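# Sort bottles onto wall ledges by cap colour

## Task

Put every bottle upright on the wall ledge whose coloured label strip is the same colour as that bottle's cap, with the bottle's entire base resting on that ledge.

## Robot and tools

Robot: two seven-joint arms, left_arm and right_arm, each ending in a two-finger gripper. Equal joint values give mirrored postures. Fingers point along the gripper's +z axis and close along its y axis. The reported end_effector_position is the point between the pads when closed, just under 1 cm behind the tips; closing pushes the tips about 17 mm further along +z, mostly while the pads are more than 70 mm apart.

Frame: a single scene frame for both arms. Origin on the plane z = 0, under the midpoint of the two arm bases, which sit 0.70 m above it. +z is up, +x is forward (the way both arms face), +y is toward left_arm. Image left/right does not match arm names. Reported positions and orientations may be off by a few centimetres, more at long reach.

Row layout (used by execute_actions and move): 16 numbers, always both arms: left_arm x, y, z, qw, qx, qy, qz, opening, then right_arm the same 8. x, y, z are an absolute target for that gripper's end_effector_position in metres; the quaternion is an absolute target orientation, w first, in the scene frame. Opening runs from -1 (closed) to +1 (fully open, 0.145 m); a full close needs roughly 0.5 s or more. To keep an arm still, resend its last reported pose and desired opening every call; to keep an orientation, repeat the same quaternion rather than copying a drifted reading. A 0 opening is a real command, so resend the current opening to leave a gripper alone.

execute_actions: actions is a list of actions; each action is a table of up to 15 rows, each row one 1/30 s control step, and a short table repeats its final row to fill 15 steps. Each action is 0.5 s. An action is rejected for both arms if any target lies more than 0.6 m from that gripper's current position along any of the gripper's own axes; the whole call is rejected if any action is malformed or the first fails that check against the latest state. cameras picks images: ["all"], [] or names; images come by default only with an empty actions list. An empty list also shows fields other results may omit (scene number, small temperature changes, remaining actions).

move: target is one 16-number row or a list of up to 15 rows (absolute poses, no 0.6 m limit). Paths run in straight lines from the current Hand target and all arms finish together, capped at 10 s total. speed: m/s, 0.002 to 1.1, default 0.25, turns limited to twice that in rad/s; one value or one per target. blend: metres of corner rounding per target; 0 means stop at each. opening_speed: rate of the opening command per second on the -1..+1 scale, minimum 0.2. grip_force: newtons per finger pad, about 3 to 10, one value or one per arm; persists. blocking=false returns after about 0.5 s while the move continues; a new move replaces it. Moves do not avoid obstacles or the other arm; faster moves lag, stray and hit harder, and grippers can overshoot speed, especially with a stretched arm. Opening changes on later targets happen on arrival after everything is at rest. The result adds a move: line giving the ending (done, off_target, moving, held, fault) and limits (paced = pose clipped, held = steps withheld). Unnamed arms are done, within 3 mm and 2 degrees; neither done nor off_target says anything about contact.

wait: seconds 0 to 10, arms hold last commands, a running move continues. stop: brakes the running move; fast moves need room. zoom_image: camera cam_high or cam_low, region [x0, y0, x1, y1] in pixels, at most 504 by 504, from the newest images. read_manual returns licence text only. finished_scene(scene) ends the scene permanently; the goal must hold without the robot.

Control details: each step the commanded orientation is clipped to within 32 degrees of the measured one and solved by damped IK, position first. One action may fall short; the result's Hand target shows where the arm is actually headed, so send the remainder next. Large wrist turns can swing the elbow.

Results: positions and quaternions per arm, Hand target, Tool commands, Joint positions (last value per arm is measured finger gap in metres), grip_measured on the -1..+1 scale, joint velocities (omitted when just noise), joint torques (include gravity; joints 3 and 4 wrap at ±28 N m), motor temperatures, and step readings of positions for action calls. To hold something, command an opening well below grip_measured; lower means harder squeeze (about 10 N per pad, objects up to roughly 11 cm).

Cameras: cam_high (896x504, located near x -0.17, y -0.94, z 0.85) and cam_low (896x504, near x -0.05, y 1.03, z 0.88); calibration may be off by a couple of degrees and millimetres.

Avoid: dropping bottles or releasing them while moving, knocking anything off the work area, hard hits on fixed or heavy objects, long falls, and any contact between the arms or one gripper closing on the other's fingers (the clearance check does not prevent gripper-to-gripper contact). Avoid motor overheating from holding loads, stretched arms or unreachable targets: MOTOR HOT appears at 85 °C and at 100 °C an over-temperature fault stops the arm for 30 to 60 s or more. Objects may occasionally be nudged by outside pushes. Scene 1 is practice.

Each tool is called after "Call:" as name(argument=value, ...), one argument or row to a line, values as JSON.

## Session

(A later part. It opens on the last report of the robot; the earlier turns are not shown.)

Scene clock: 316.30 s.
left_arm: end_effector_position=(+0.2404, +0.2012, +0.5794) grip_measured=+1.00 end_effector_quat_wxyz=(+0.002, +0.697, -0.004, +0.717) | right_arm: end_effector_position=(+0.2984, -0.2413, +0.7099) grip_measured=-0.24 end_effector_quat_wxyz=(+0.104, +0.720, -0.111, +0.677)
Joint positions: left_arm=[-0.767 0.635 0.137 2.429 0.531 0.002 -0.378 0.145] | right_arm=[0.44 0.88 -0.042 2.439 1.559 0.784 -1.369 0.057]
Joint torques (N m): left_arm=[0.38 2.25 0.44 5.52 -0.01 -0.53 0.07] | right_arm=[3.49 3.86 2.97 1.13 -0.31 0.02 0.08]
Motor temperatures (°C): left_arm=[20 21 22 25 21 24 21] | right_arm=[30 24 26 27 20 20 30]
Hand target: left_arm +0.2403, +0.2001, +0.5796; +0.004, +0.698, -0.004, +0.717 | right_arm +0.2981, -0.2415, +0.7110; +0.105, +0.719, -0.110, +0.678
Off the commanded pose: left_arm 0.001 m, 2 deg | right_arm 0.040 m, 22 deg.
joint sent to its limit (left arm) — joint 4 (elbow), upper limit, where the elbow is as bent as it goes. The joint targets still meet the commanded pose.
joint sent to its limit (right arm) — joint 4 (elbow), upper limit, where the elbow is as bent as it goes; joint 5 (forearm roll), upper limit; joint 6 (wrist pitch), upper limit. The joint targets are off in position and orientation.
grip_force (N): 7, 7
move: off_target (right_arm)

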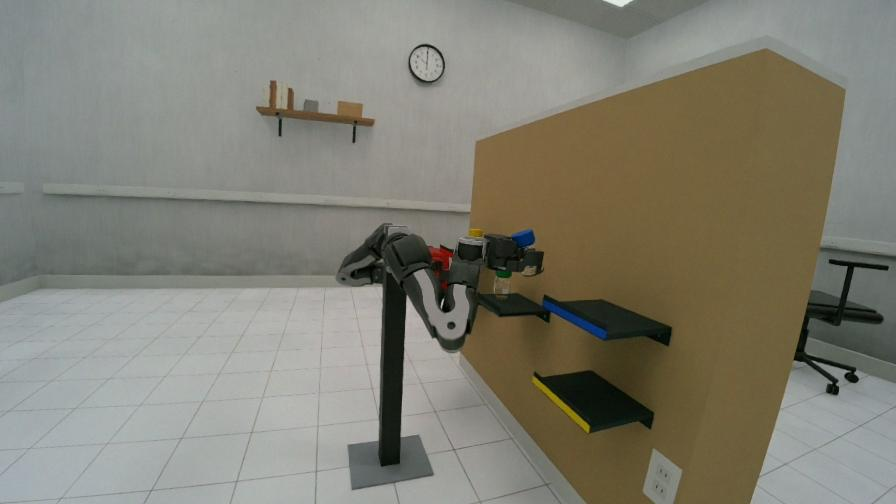

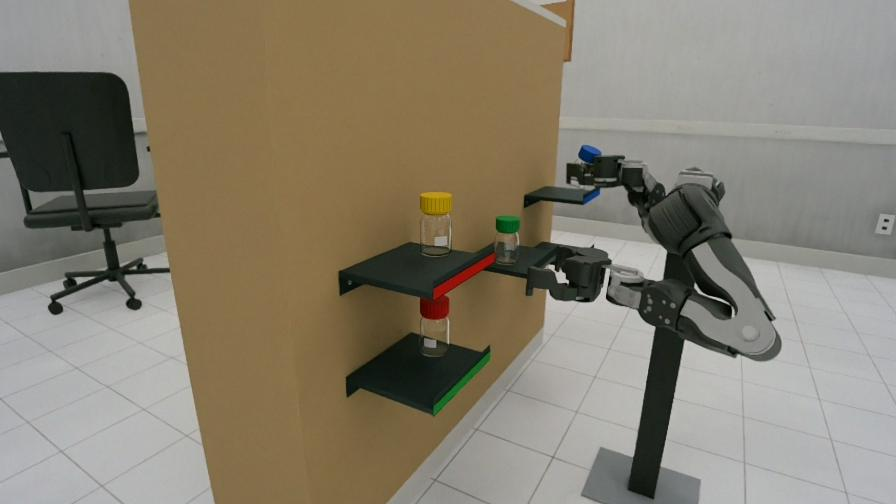

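Call:
move(
  target=[
    [0.24,0.2,0.58,0,0.7071,0,0.7071,1,0.3,-0.33,0.72,0.0701,0.836,-0.1101,0.5327,-0.9],
    [0.24,0.2,0.58,0,0.7071,0,0.7071,1,0.375,-0.385,0.70,0.0701,0.836,-0.1101,0.5327,-0.9],
  ],
  speed=0.13,
  blend=[0.02,0],
  cameras=["all"],
)

Call:
zoom_image(
  camera="cam_high",
  region=[530, 200, 680, 350],
)

Call:
zoom_image(
  camera="cam_low",
  region=[500, 120, 640, 230],
)

Scene clock: 330.60 s.
left_arm: end_effector_position=(+0.2404, +0.2012, +0.5794) grip_measured=+1.00 end_effector_quat_wxyz=(+0.002, +0.697, -0.004, +0.717) | right_arm: end_effector_position=(+0.3749, -0.3863, +0.7001) grip_measured=-0.24 end_effector_quat_wxyz=(+0.078, +0.817, -0.091, +0.564)
Joint positions: left_arm=[-0.767 0.635 0.137 2.429 0.531 0.002 -0.378 0.145] | right_arm=[0.811 1.363 -0.379 1.588 1.559 0.785 -0.427 0.057]
Joint torques (N m): left_arm=[0.38 2.25 0.44 5.52 -0.01 -0.53 0.07] | right_arm=[5 5.05 3.56 0.92 -0.04 -0.34 0.17]
Hand target: left_arm +0.2403, +0.2001, +0.5796; +0.004, +0.698, -0.004, +0.717 | right_arm +0.3751, -0.3851, +0.6998; +0.076, +0.818, -0.090, +0.563
Off the commanded pose: left_arm 0.001 m, 2 deg | right_arm 0.001 m, 5 deg.
joint sent to its limit (left arm) — joint 4 (elbow), upper limit, where the elbow is as bent as it goes. The joint targets still meet the commanded pose.
joint sent to its limit (right arm) — joint 5 (forearm roll), upper limit; joint 6 (wrist pitch), upper limit. The joint targets are off in orientation, not in position.
grip_force (N): 7, 7
move: off_target (right_arm)

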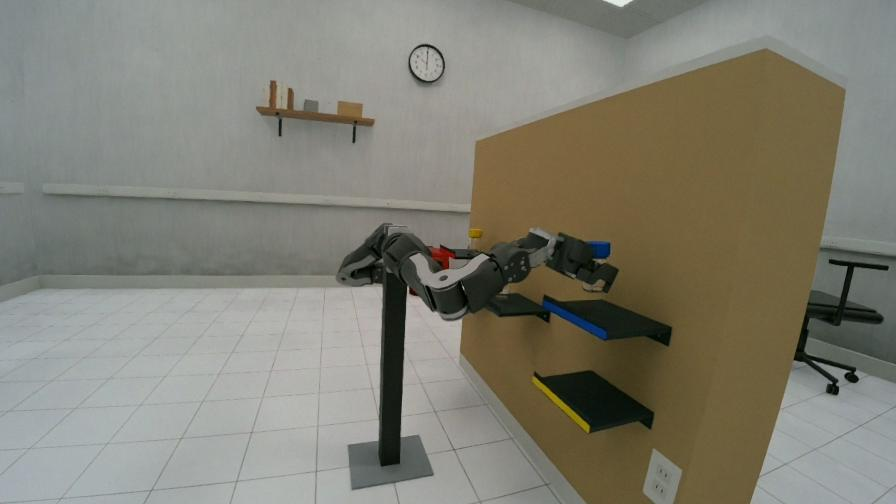

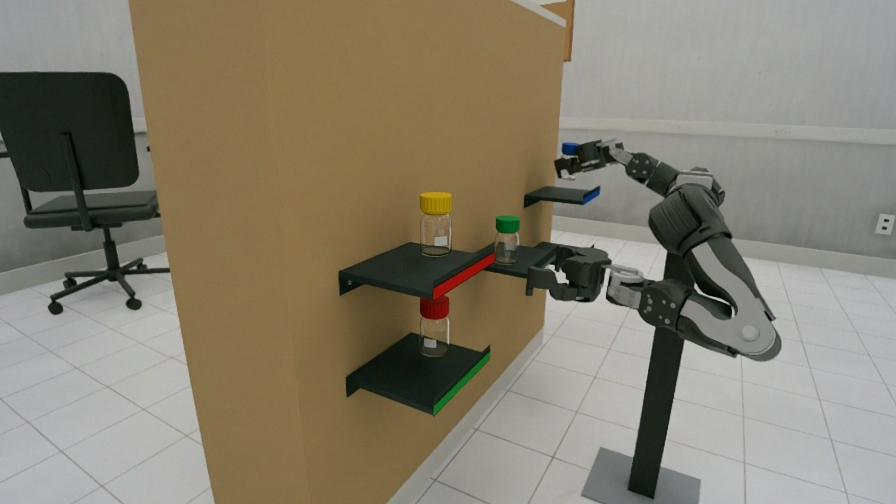

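Scaled by 3.360 from the camera's 896x504 image, which has a finer 1280x720 frame.

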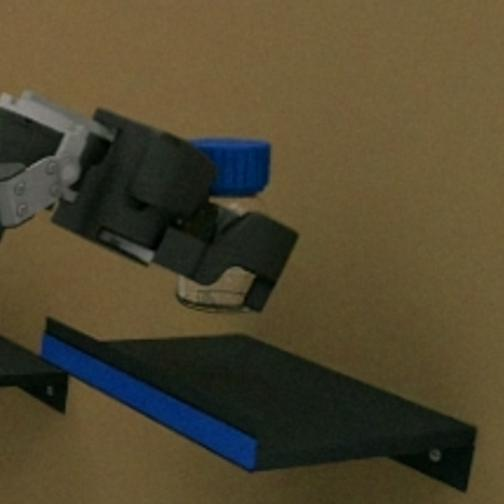

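Scaled by 3.600 from the camera's 896x504 image, which has a finer 1280x720 frame.

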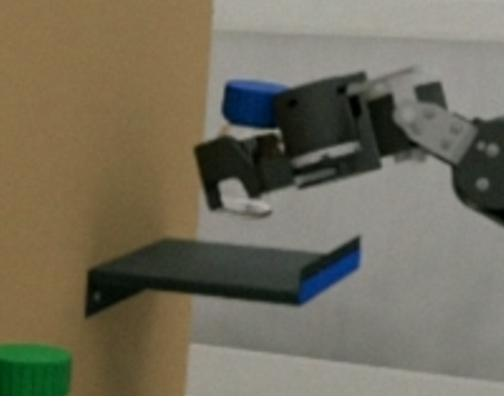

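Call:
move(
  target=[
    [0.24,0.2,0.58,0,0.7071,0,0.7071,1,0.388,-0.395,0.672,0.0701,0.836,-0.1101,0.5327,-0.9],
  ],
  speed=0.1,
  cameras=["all"],
)

Call:
zoom_image(
  camera="cam_high",
  region=[550, 220, 680, 350],
)

Call:
zoom_image(
  camera="cam_low",
  region=[510, 130, 610, 220],
)

Scene clock: 340.93 s.
left_arm: end_effector_position=(+0.2404, +0.2012, +0.5794) grip_measured=+1.00 end_effector_quat_wxyz=(+0.002, +0.697, -0.004, +0.717) | right_arm: end_effector_position=(+0.3878, -0.3956, +0.6718) grip_measured=-0.24 end_effector_quat_wxyz=(+0.070, +0.836, -0.112, +0.533)
Joint positions: left_arm=[-0.767 0.635 0.137 2.429 0.531 0.002 -0.378 0.145] | right_arm=[0.903 1.308 -0.52 1.481 1.546 0.785 -0.415 0.057]
Joint torques (N m): left_arm=[0.38 2.28 0.44 5.52 -0.01 -0.54 0.07] | right_arm=[5.39 4.76 3.66 1.22 -0.15 -0.34 0.2]
Hand target: left_arm +0.2403, +0.2001, +0.5796; +0.004, +0.698, -0.004, +0.717 | right_arm +0.3880, -0.3950, +0.6720; +0.070, +0.836, -0.110, +0.533
Off the commanded pose: left_arm 0.001 m, 2 deg | right_arm 0.001 m, 0 deg.
joint sent to its limit (left arm) — joint 4 (elbow), upper limit, where the elbow is as bent as it goes. The joint targets still meet the commanded pose.
joint sent to its limit (right arm) — joint 6 (wrist pitch), upper limit. The joint targets still meet the commanded pose.
grip_force (N): 7, 7
move: done

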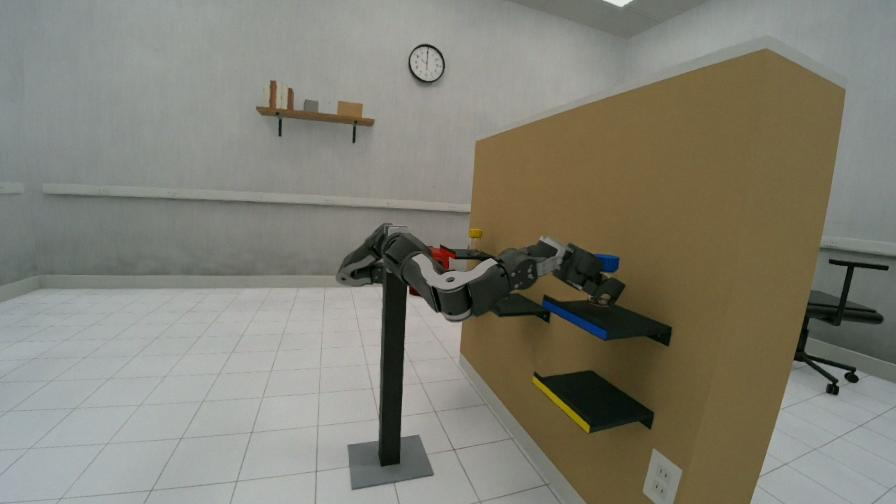

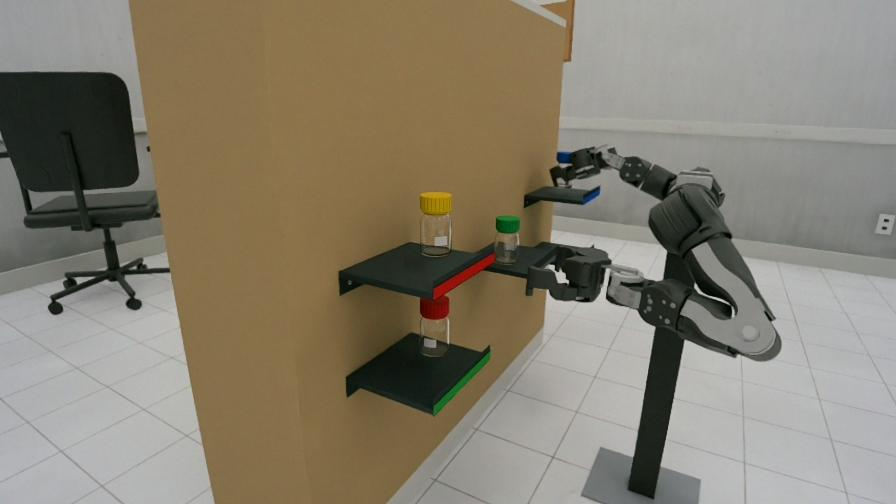

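Scaled by 3.877 from the camera's 896x504 image, which has a finer 1280x720 frame.

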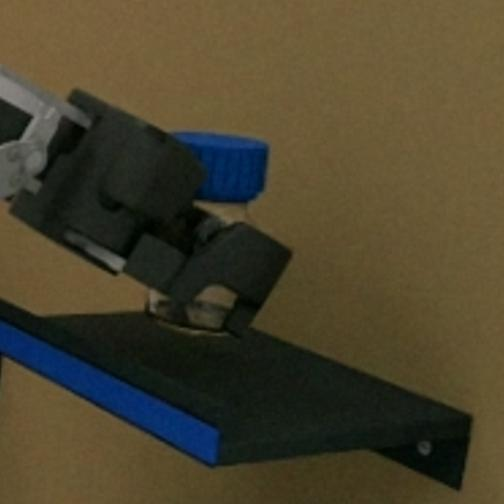

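Scaled by 5.040 from the camera's 896x504 image, which has a finer 1280x720 frame.

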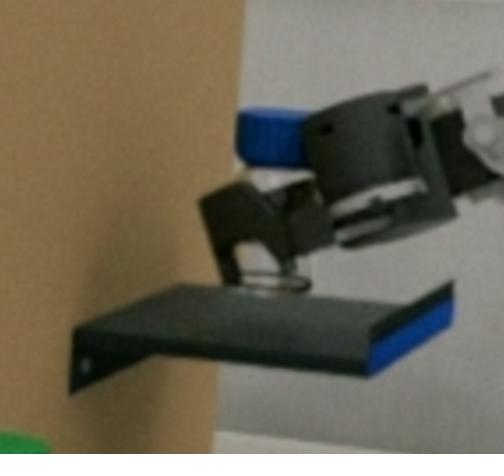

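Call:
move(
  target=[
    [0.24,0.2,0.58,0,0.7071,0,0.7071,1,0.388,-0.395,0.654,0.0701,0.836,-0.1101,0.5327,-0.9],
  ],
  speed=0.03,
  cameras=["all"],
)

Call:
zoom_image(
  camera="cam_high",
  region=[550, 220, 680, 350],
)

Call:
zoom_image(
  camera="cam_low",
  region=[510, 130, 610, 220],
)

Scene clock: 349.13 s.
left_arm: end_effector_position=(+0.2404, +0.2012, +0.5794) grip_measured=+1.00 end_effector_quat_wxyz=(+0.002, +0.697, -0.004, +0.717) | right_arm: end_effector_position=(+0.3876, -0.3951, +0.6527) grip_measured=-0.24 end_effector_quat_wxyz=(+0.071, +0.838, -0.111, +0.529)
Joint positions: left_arm=[-0.767 0.635 0.137 2.429 0.531 0.002 -0.378 0.145] | right_arm=[0.82 1.323 -0.52 1.493 1.545 0.714 -0.399 0.057]
Joint torques (N m): left_arm=[0.38 2.25 0.44 5.52 -0.01 -0.53 0.07] | right_arm=[4.39 5.68 4.63 1.35 -0.15 -0.63 0.17]
Hand target: left_arm +0.2403, +0.2001, +0.5796; +0.004, +0.698, -0.004, +0.717 | right_arm +0.3880, -0.3951, +0.6540; +0.070, +0.836, -0.110, +0.533
Off the commanded pose: left_arm 0.001 m, 2 deg | right_arm 0.001 m, 0 deg.
joint sent to its limit (left arm) — joint 4 (elbow), upper limit, where the elbow is as bent as it goes. The joint targets still meet the commanded pose.
grip_force (N): 7, 7
move: done

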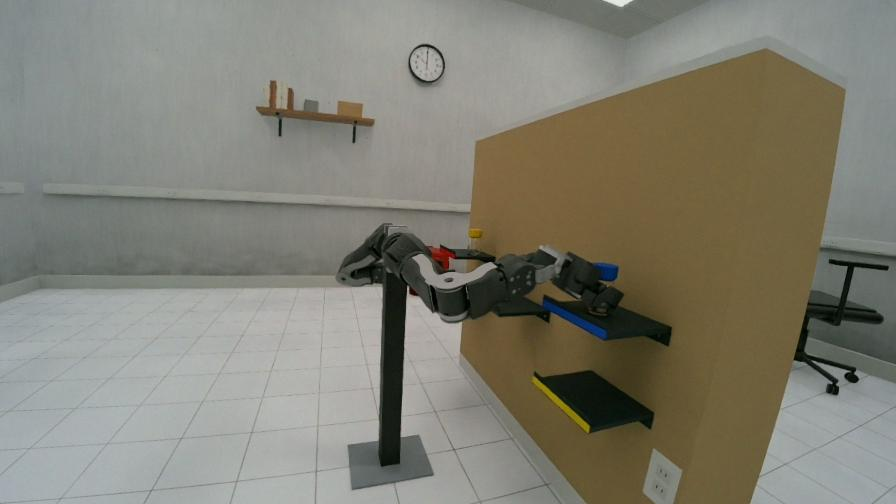

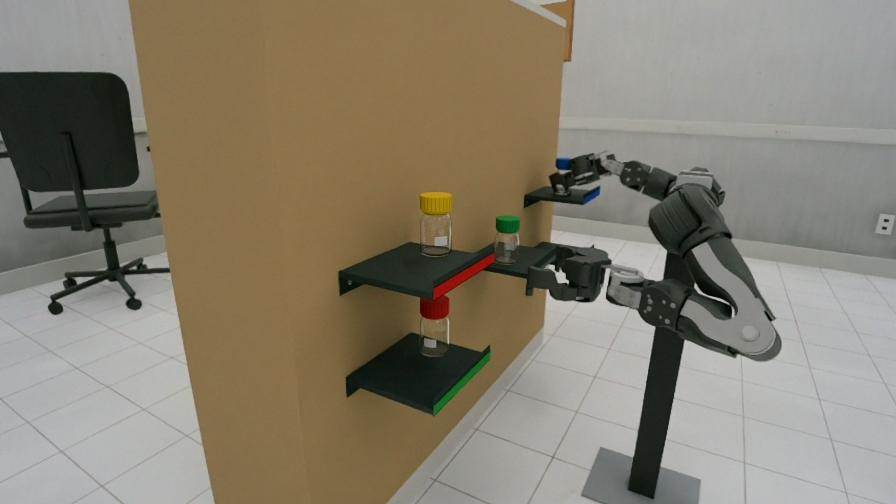

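Scaled by 3.877 from the camera's 896x504 image, which has a finer 1280x720 frame.

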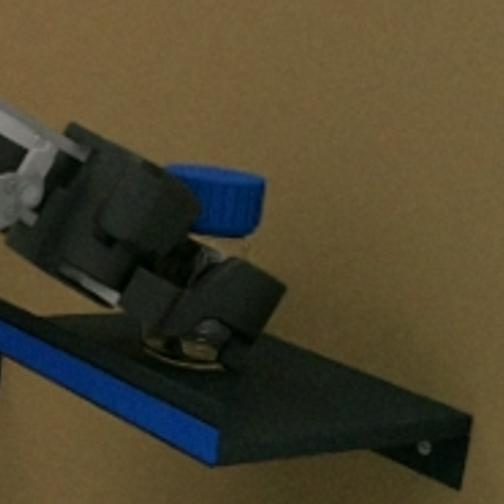

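Scaled by 5.040 from the camera's 896x504 image, which has a finer 1280x720 frame.

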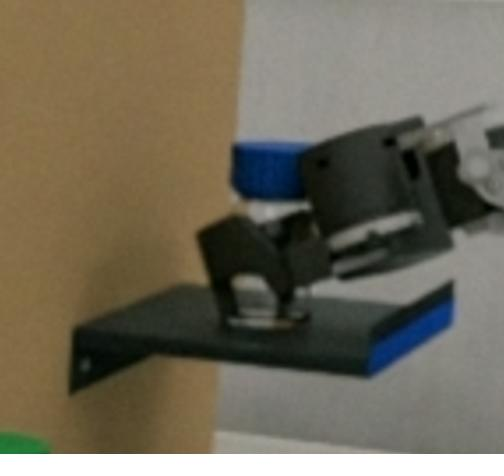

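Call:
move(
  target=[
    [0.24,0.2,0.58,0,0.7071,0,0.7071,1,0.388,-0.395,0.648,0.0701,0.836,-0.1101,0.5327,-0.9],
  ],
  speed=0.03,
  cameras=["all"],
)

Call:
zoom_image(
  camera="cam_high",
  region=[550, 220, 680, 350],
)

Call:
zoom_image(
  camera="cam_low",
  region=[510, 130, 610, 220],
)

Scene clock: 357.43 s.
left_arm: end_effector_position=(+0.2404, +0.2012, +0.5794) grip_measured=+1.00 end_effector_quat_wxyz=(+0.002, +0.697, -0.004, +0.717) | right_arm: end_effector_position=(+0.3883, -0.3959, +0.6524) grip_measured=-0.24 end_effector_quat_wxyz=(+0.071, +0.832, -0.112, +0.538)
Joint positions: left_arm=[-0.767 0.635 0.137 2.429 0.531 0.002 -0.378 0.145] | right_arm=[0.801 1.33 -0.52 1.498 1.541 0.675 -0.393 0.057]
Joint torques (N m): left_arm=[0.38 2.25 0.44 5.5 -0.01 -0.54 0.07] | right_arm=[3.44 5.21 3.63 0.94 -0.02 -0.32 0.17]
Hand target: left_arm +0.2403, +0.2001, +0.5796; +0.004, +0.698, -0.004, +0.717 | right_arm +0.3880, -0.3951, +0.6480; +0.070, +0.836, -0.110, +0.533
Off the commanded pose: left_arm 0.001 m, 2 deg | right_arm 0.004 m, 1 deg.
joint sent to its limit (left arm) — joint 4 (elbow), upper limit, where the elbow is as bent as it goes. The joint targets still meet the commanded pose.
grip_force (N): 7, 7
move: off_target (right_arm)

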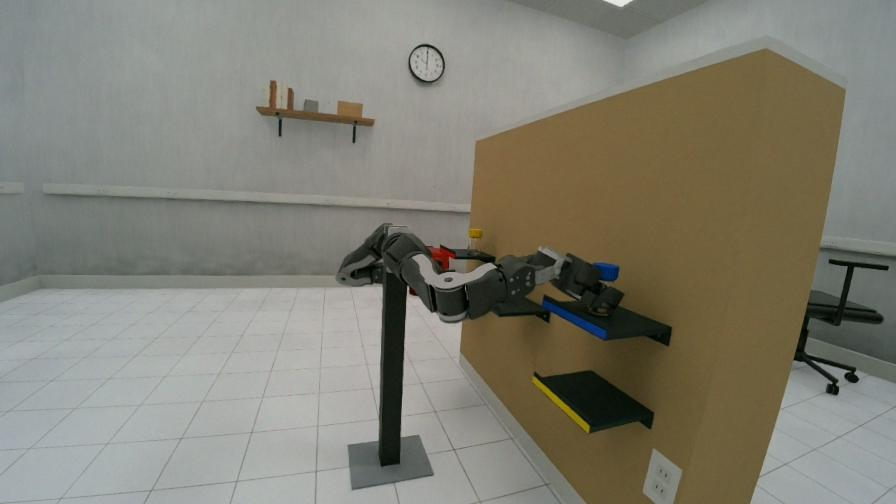

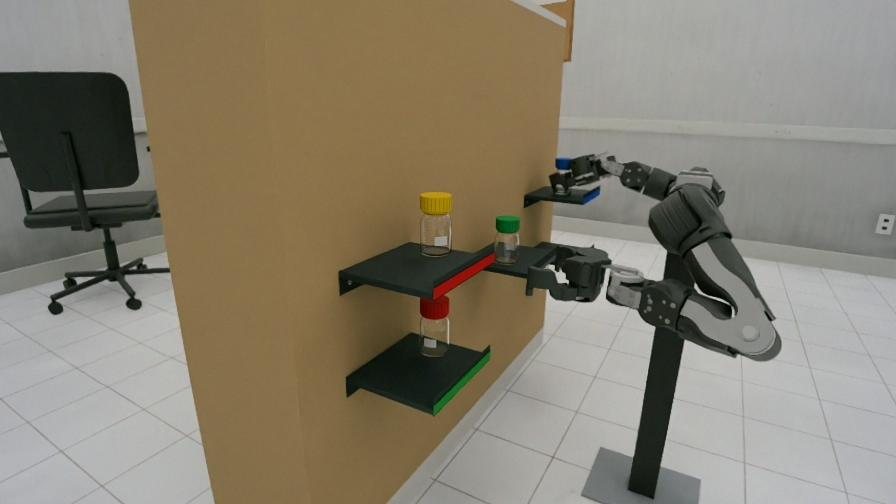

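Scaled by 3.877 from the camera's 896x504 image, which has a finer 1280x720 frame.

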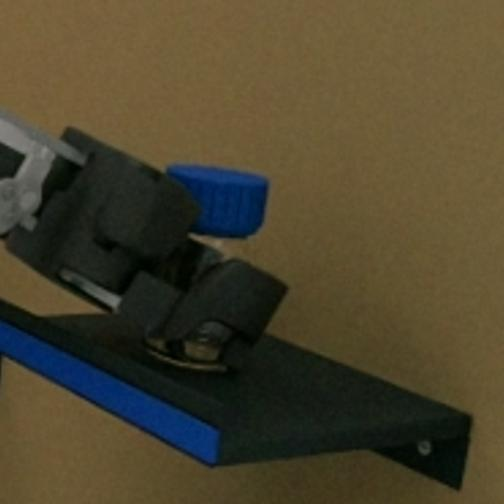

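Scaled by 5.040 from the camera's 896x504 image, which has a finer 1280x720 frame.

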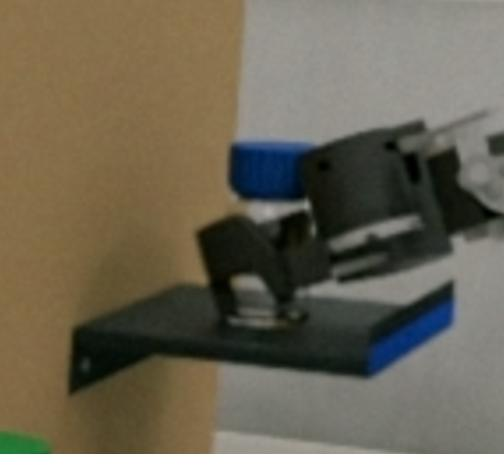

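Call:
move(
  target=[
    [0.24,0.2,0.58,0,0.7071,0,0.7071,1,0.388,-0.395,0.652,0.0701,0.836,-0.1101,0.5327,-0.9],
    [0.24,0.2,0.58,0,0.7071,0,0.7071,1,0.388,-0.395,0.652,0.0701,0.836,-0.1101,0.5327,0.5],
    [0.24,0.2,0.58,0,0.7071,0,0.7071,1,0.32,-0.377,0.665,0.0701,0.836,-0.1101,0.5327,0.5],
    [0.24,0.2,0.58,0,0.7071,0,0.7071,1,0.26,-0.34,0.67,0,0.7071,0,0.7071,0.5],
  ],
  speed=0.1,
  opening_speed=0.8,
  cameras=["all"],
)

Call:
zoom_image(
  camera="cam_high",
  region=[530, 220, 680, 370],
)

Call:
zoom_image(
  camera="cam_low",
  region=[320, 120, 620, 400],
)

Scene clock: 374.40 s.
left_arm: end_effector_position=(+0.2404, +0.2012, +0.5794) grip_measured=+1.00 end_effector_quat_wxyz=(+0.002, +0.697, -0.004, +0.717) | right_arm: end_effector_position=(+0.2606, -0.3401, +0.6681) grip_measured=+0.50 end_effector_quat_wxyz=(-0.001, +0.710, -0.002, +0.705)
Joint positions: left_arm=[-0.767 0.635 0.137 2.429 0.531 0.002 -0.378 0.145] | right_arm=[-0.619 0.776 1.026 2.126 1.111 0.493 0.167 0.112]
Joint torques (N m): left_arm=[0.36 2.25 0.44 5.52 -0.01 -0.54 0.07] | right_arm=[0.51 4.87 4.23 2.28 0.14 -0.55 0.18]
Hand target: left_arm +0.2403, +0.2001, +0.5796; +0.004, +0.698, -0.004, +0.717 | right_arm +0.2600, -0.3400, +0.6700; +0.000, +0.707, +0.000, +0.707
Off the commanded pose: left_arm 0.001 m, 2 deg | right_arm 0.002 m, 0 deg.
joint sent to its limit (left arm) — joint 4 (elbow), upper limit, where the elbow is as bent as it goes. The joint targets still meet the commanded pose.
grip_force (N): 7, 7
move: done

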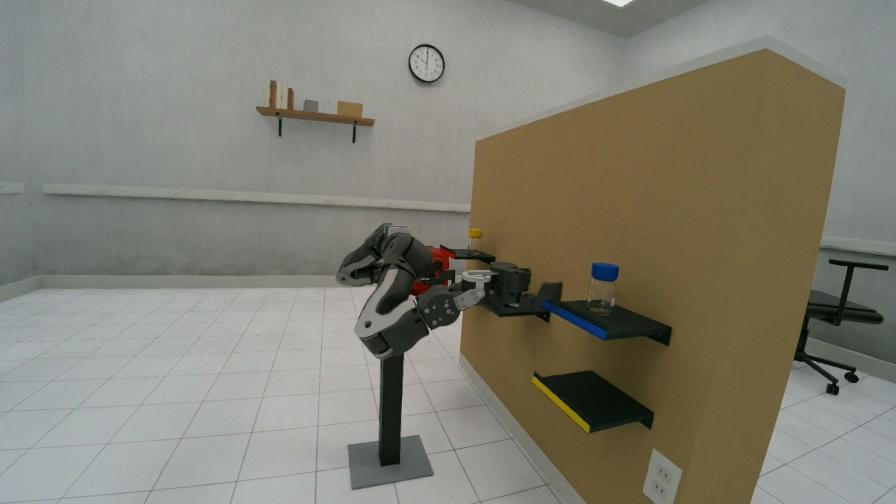

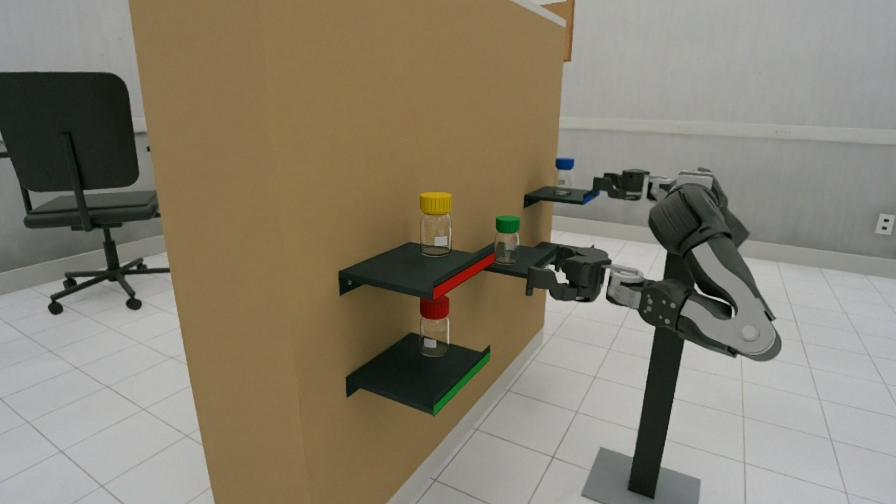

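Scaled by 3.360 from the camera's 896x504 image, which has a finer 1280x720 frame.

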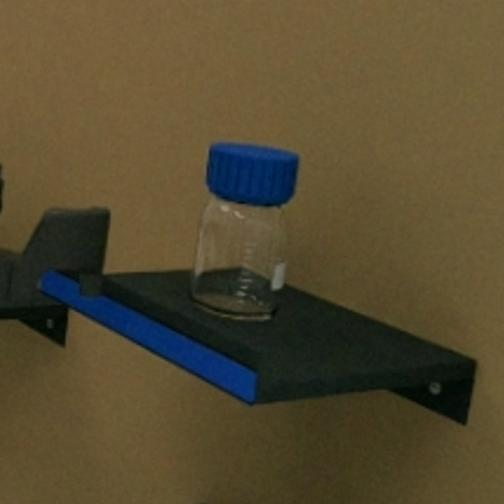

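Scaled by 1.680 from the camera's 896x504 image, which has a finer 1280x720 frame.

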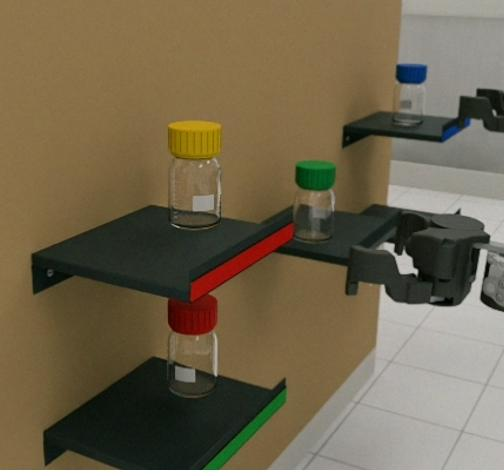

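Call:
move(
  target=[
    [0.26,0.277,0.675,-0.0767,0.8021,0.1056,0.5828,1,0.2,-0.25,0.63,0,0.7071,0,0.7071,0.5],
    [0.31,0.29,0.668,-0.0767,0.8021,0.1056,0.5828,1,0.2,-0.25,0.63,0,0.7071,0,0.7071,0.5],
  ],
  speed=0.15,
  cameras=["all"],
)

Call:
zoom_image(
  camera="cam_low",
  region=[360, 150, 560, 310],
)

Scene clock: 391.00 s.
left_arm: end_effector_position=(+0.3100, +0.2902, +0.6695) grip_measured=+1.00 end_effector_quat_wxyz=(-0.082, +0.783, +0.095, +0.610) | right_arm: end_effector_position=(+0.2002, -0.2512, +0.6303) grip_measured=+0.50 end_effector_quat_wxyz=(-0.047, +0.673, +0.047, +0.737)
Joint positions: left_arm=[0.058 1.037 0.322 2.266 1.584 0.782 -0.956 0.145] | right_arm=[-0.879 0.287 0.893 2.442 0.857 0.165 0.403 0.112]
Joint torques (N m): left_arm=[4.42 4.13 1.33 1.33 -0.11 -0.37 -0.03] | right_arm=[-1.12 1.78 0.83 2.73 0.31 -0.5 0.12]
Hand target: left_arm +0.3101, +0.2900, +0.6677; -0.081, +0.784, +0.097, +0.607 | right_arm +0.2002, -0.2505, +0.6296; -0.049, +0.672, +0.048, +0.737
Off the commanded pose: left_arm 0.002 m, 4 deg | right_arm 0.001 m, 9 deg.
joint read past its limit (right arm) — joint 4 (elbow), upper limit, where the elbow is as bent as it goes.
joint sent to its limit (left arm) — joint 5 (forearm roll), upper limit; joint 6 (wrist pitch), upper limit. The joint targets are off in orientation, not in position.
joint sent to its limit (right arm) — joint 4 (elbow), upper limit, where the elbow is as bent as it goes. The joint targets are off in orientation, not in position.
grip_force (N): 7, 7
move: off_target (left_arm, right_arm)

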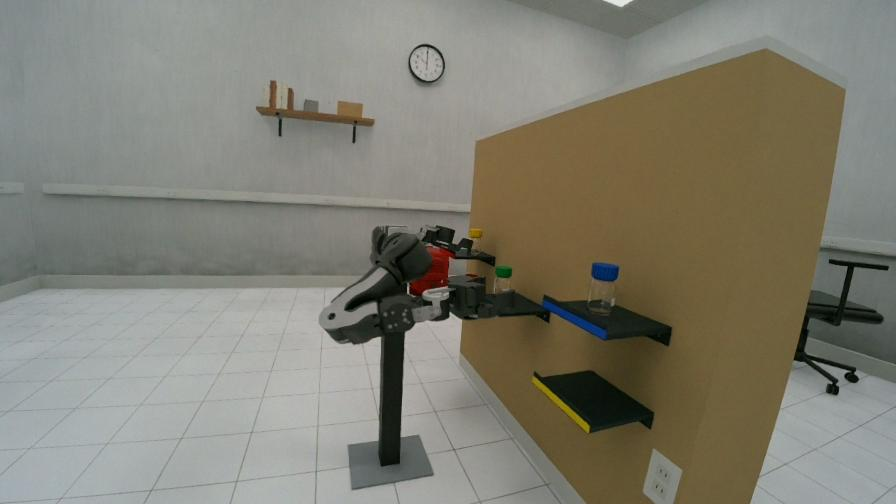

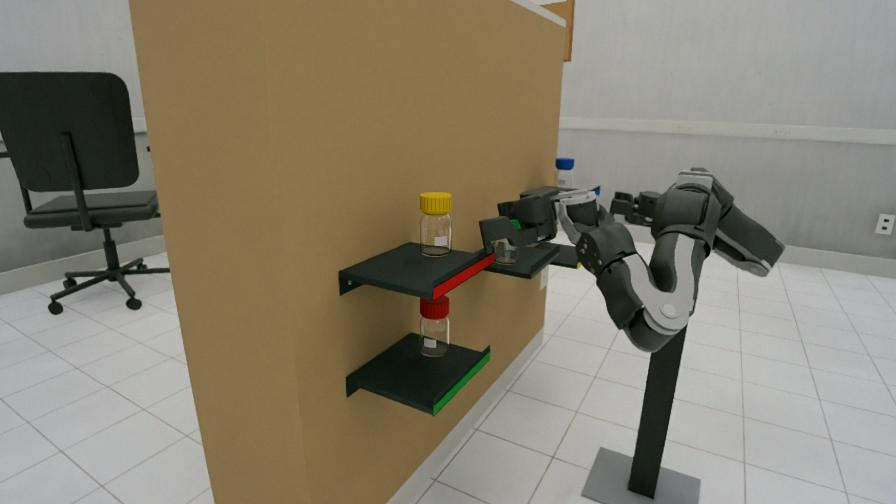

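Scaled by 2.520 from the camera's 896x504 image, which has a finer 1280x720 frame.

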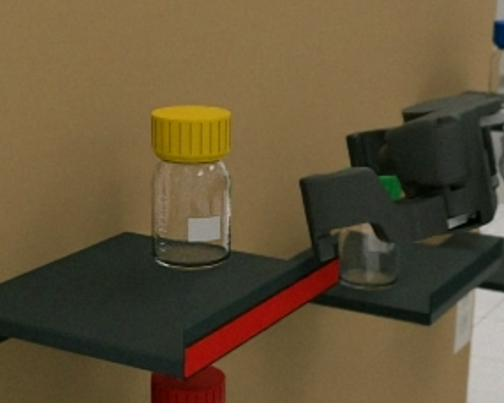

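Call:
move(
  target=[
    [0.33,0.297,0.664,-0.0839,0.7595,0.1,0.6373,1,0.2,-0.25,0.63,-0.049,0.672,0.048,0.737,0.5],
    [0.388,0.312,0.655,-0.0839,0.7595,0.1,0.6373,1,0.2,-0.25,0.63,-0.049,0.672,0.048,0.737,0.5],
  ],
  speed=0.1,
  cameras=["all"],
)

Call:
zoom_image(
  camera="cam_low",
  region=[360, 150, 560, 310],
)

Call:
zoom_image(
  camera="cam_high",
  region=[420, 200, 540, 320],
)

Scene clock: 404.37 s.
left_arm: end_effector_position=(+0.3871, +0.3140, +0.6588) grip_measured=+1.00 end_effector_quat_wxyz=(-0.088, +0.756, +0.102, +0.640) | right_arm: end_effector_position=(+0.2002, -0.2510, +0.6305) grip_measured=+0.50 end_effector_quat_wxyz=(-0.047, +0.672, +0.048, +0.737)
Joint positions: left_arm=[0.444 1.006 -0.144 1.862 1.257 0.589 -0.687 0.145] | right_arm=[-0.879 0.287 0.893 2.442 0.857 0.163 0.404 0.112]
Joint torques (N m): left_arm=[5.92 4.05 1.66 1.81 -0.11 -0.54 0.26] | right_arm=[-1.38 1.83 1.02 2.74 0.33 -0.48 0.15]
Hand target: left_arm +0.3879, +0.3119, +0.6550; -0.084, +0.760, +0.100, +0.637 | right_arm +0.2000, -0.2500, +0.6299; -0.050, +0.672, +0.049, +0.737
Off the commanded pose: left_arm 0.004 m, 1 deg | right_arm 0.001 m, 0 deg.
joint read past its limit (right arm) — joint 4 (elbow), upper limit, where the elbow is as bent as it goes.
joint sent to its limit (right arm) — joint 4 (elbow), upper limit, where the elbow is as bent as it goes. The joint targets still meet the commanded pose.
grip_force (N): 7, 7
move: off_target (left_arm)

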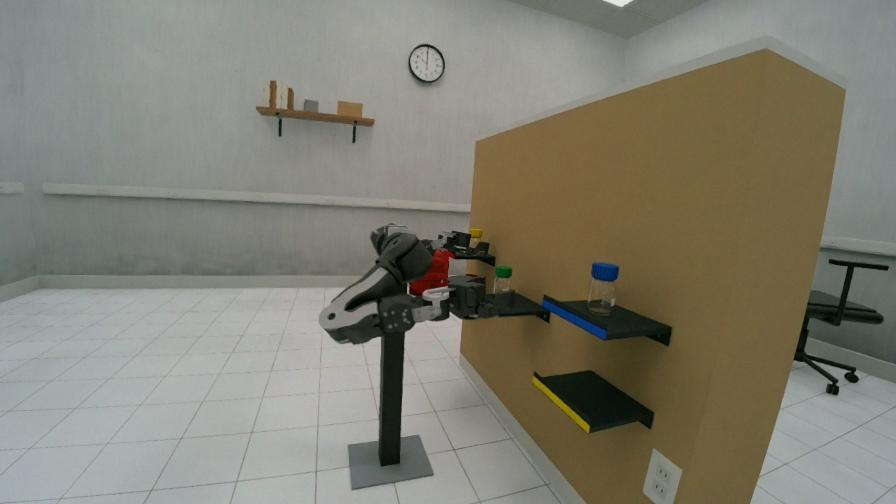

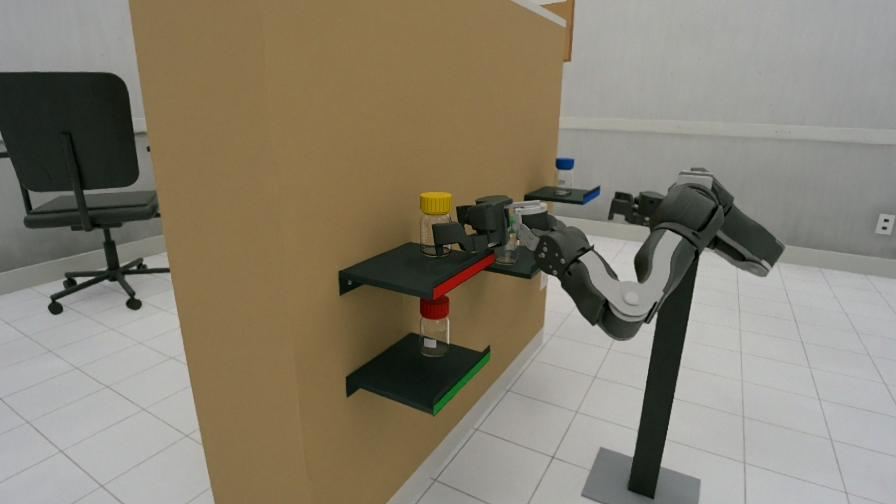

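Scaled by 2.520 from the camera's 896x504 image, which has a finer 1280x720 frame.

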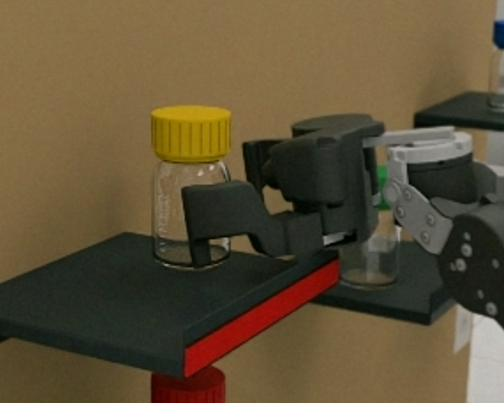

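Scaled by 4.200 from the camera's 896x504 image, which has a finer 1280x720 frame.

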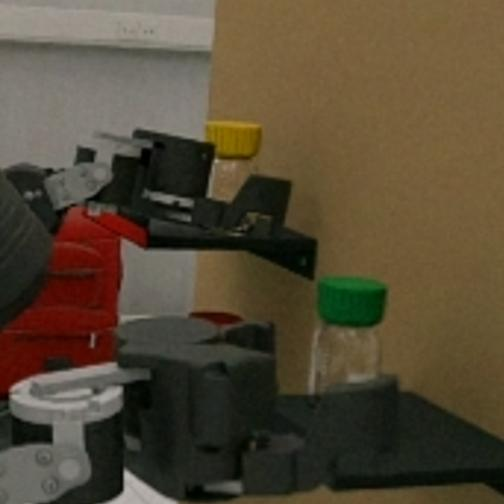

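Call:
move(
  target=[
    [0.398,0.316,0.655,-0.0839,0.7595,0.1,0.6373,1,0.2,-0.25,0.63,-0.049,0.672,0.048,0.737,0.5],
    [0.398,0.316,0.655,-0.0839,0.7595,0.1,0.6373,-0.9,0.2,-0.25,0.63,-0.049,0.672,0.048,0.737,0.5],
  ],
  speed=0.06,
  opening_speed=0.8,
  cameras=["all"],
)

Call:
zoom_image(
  camera="cam_low",
  region=[360, 150, 560, 310],
)

Scene clock: 415.13 s.
left_arm: end_effector_position=(+0.3972, +0.3178, +0.6571) grip_measured=-0.24 end_effector_quat_wxyz=(-0.088, +0.758, +0.101, +0.639) | right_arm: end_effector_position=(+0.2002, -0.2510, +0.6305) grip_measured=+0.50 end_effector_quat_wxyz=(-0.047, +0.672, +0.048, +0.737)
Joint positions: left_arm=[0.502 0.994 -0.193 1.799 1.233 0.585 -0.652 0.058] | right_arm=[-0.879 0.287 0.893 2.442 0.857 0.163 0.404 0.112]
Joint torques (N m): left_arm=[6.95 3.97 2.07 2.11 -0.09 -0.55 0.19] | right_arm=[-1.25 1.81 0.96 2.82 0.34 -0.49 0.16]
Motor temperatures (°C): left_arm=[21 22 22 24 21 24 21] | right_arm=[27 24 25 24 20 20 25]
Hand target: left_arm +0.3980, +0.3160, +0.6550; -0.084, +0.759, +0.100, +0.637 | right_arm +0.2000, -0.2500, +0.6299; -0.050, +0.672, +0.049, +0.737
Off the commanded pose: left_arm 0.003 m, 1 deg | right_arm 0.001 m, 0 deg.
joint read past its limit (right arm) — joint 4 (elbow), upper limit, where the elbow is as bent as it goes.
joint sent to its limit (right arm) — joint 4 (elbow), upper limit, where the elbow is as bent as it goes. The joint targets still meet the commanded pose.
grip_force (N): 7, 7
move: done

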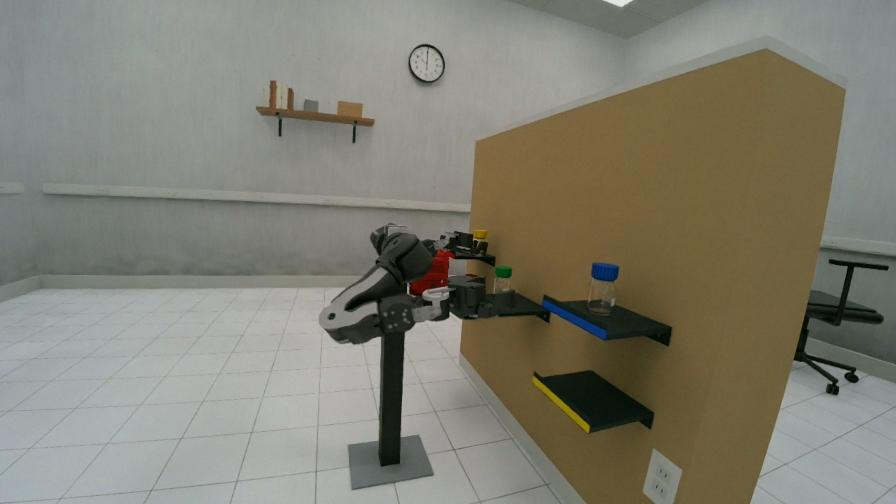

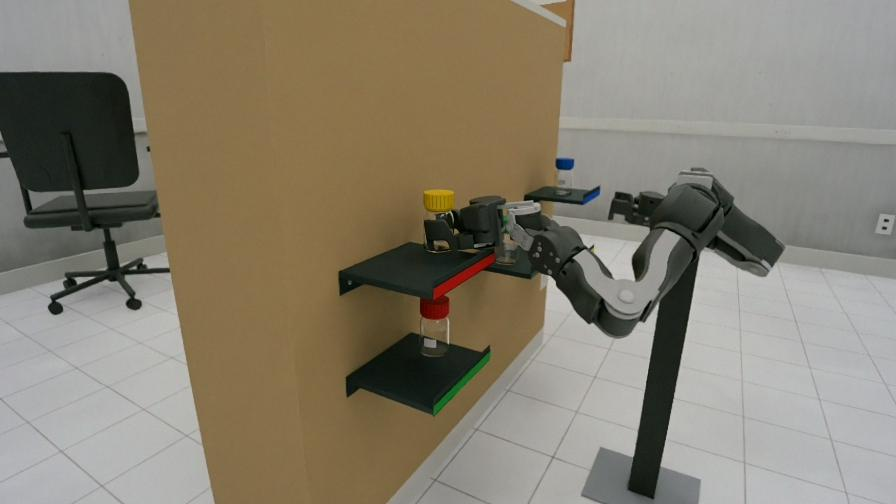

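Scaled by 2.520 from the camera's 896x504 image, which has a finer 1280x720 frame.

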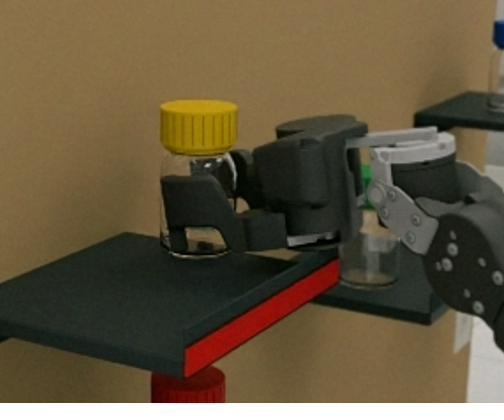

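Call:
move(
  target=[
    [0.398,0.316,0.695,-0.0839,0.7595,0.1,0.6373,-0.9,0.2,-0.27,0.63,-0.049,0.672,0.048,0.737,0.5],
    [0.3,0.27,0.7,-0.0839,0.7595,0.1,0.6373,-0.9,0.2,-0.29,0.63,-0.049,0.672,0.048,0.737,0.5],
    [0.29,0.05,0.685,0,0.7661,0,0.6428,-0.9,0.2,-0.29,0.63,-0.049,0.672,0.048,0.737,0.5],
    [0.32,-0.06,0.65,0.056,0.7632,-0.0668,0.6403,-0.9,0.2,-0.29,0.63,-0.049,0.672,0.048,0.737,0.5],
  ],
  speed=0.13,
  blend=[0.01,0.03,0.03,0],
  cameras=["all"],
)

Call:
zoom_image(
  camera="cam_high",
  region=[440, 210, 570, 340],
)

Call:
zoom_image(
  camera="cam_low",
  region=[400, 130, 600, 290],
)

Scene clock: 435.53 s.
left_arm: end_effector_position=(+0.3197, -0.0598, +0.6486) grip_measured=-0.24 end_effector_quat_wxyz=(+0.056, +0.766, -0.067, +0.637) | right_arm: end_effector_position=(+0.2002, -0.2894, +0.6287) grip_measured=+0.50 end_effector_quat_wxyz=(-0.050, +0.674, +0.046, +0.735)
Joint positions: left_arm=[0.788 -0.082 -1.045 1.939 1.088 0.708 -1.509 0.058] | right_arm=[-0.872 0.376 1.006 2.28 0.96 0.156 0.503 0.112]
Joint torques (N m): left_arm=[7.74 -2.44 1.17 2.77 -0.5 -0.2 0.19] | right_arm=[-0.86 3.28 3.44 2.21 0.48 -0.46 0.16]
Hand target: left_arm +0.3200, -0.0600, +0.6500; +0.056, +0.763, -0.067, +0.640 | right_arm +0.2000, -0.2900, +0.6301; -0.049, +0.672, +0.048, +0.737
Off the commanded pose: left_arm 0.001 m, 0 deg | right_arm 0.001 m, 0 deg.
grip_force (N): 7, 7
move: done

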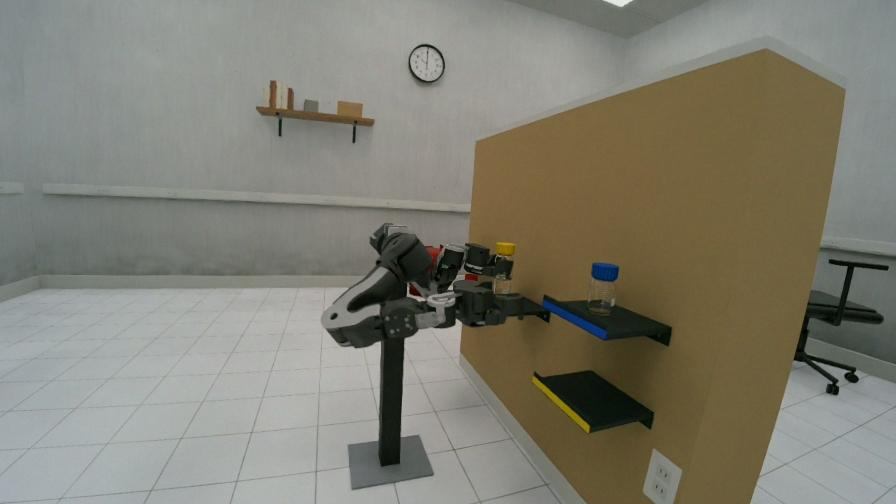

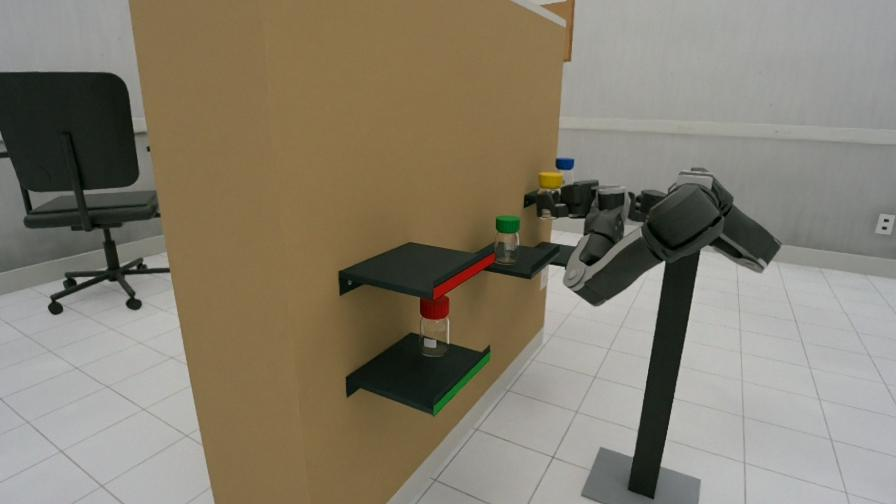

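Scaled by 3.877 from the camera's 896x504 image, which has a finer 1280x720 frame.

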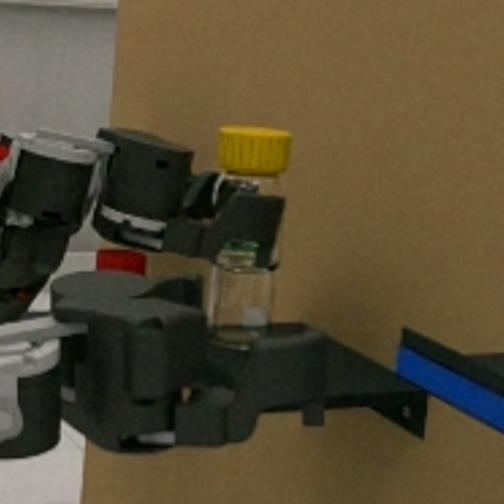

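Scaled by 2.520 from the camera's 896x504 image, which has a finer 1280x720 frame.

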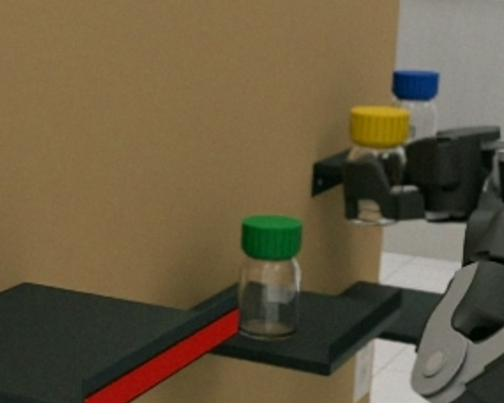

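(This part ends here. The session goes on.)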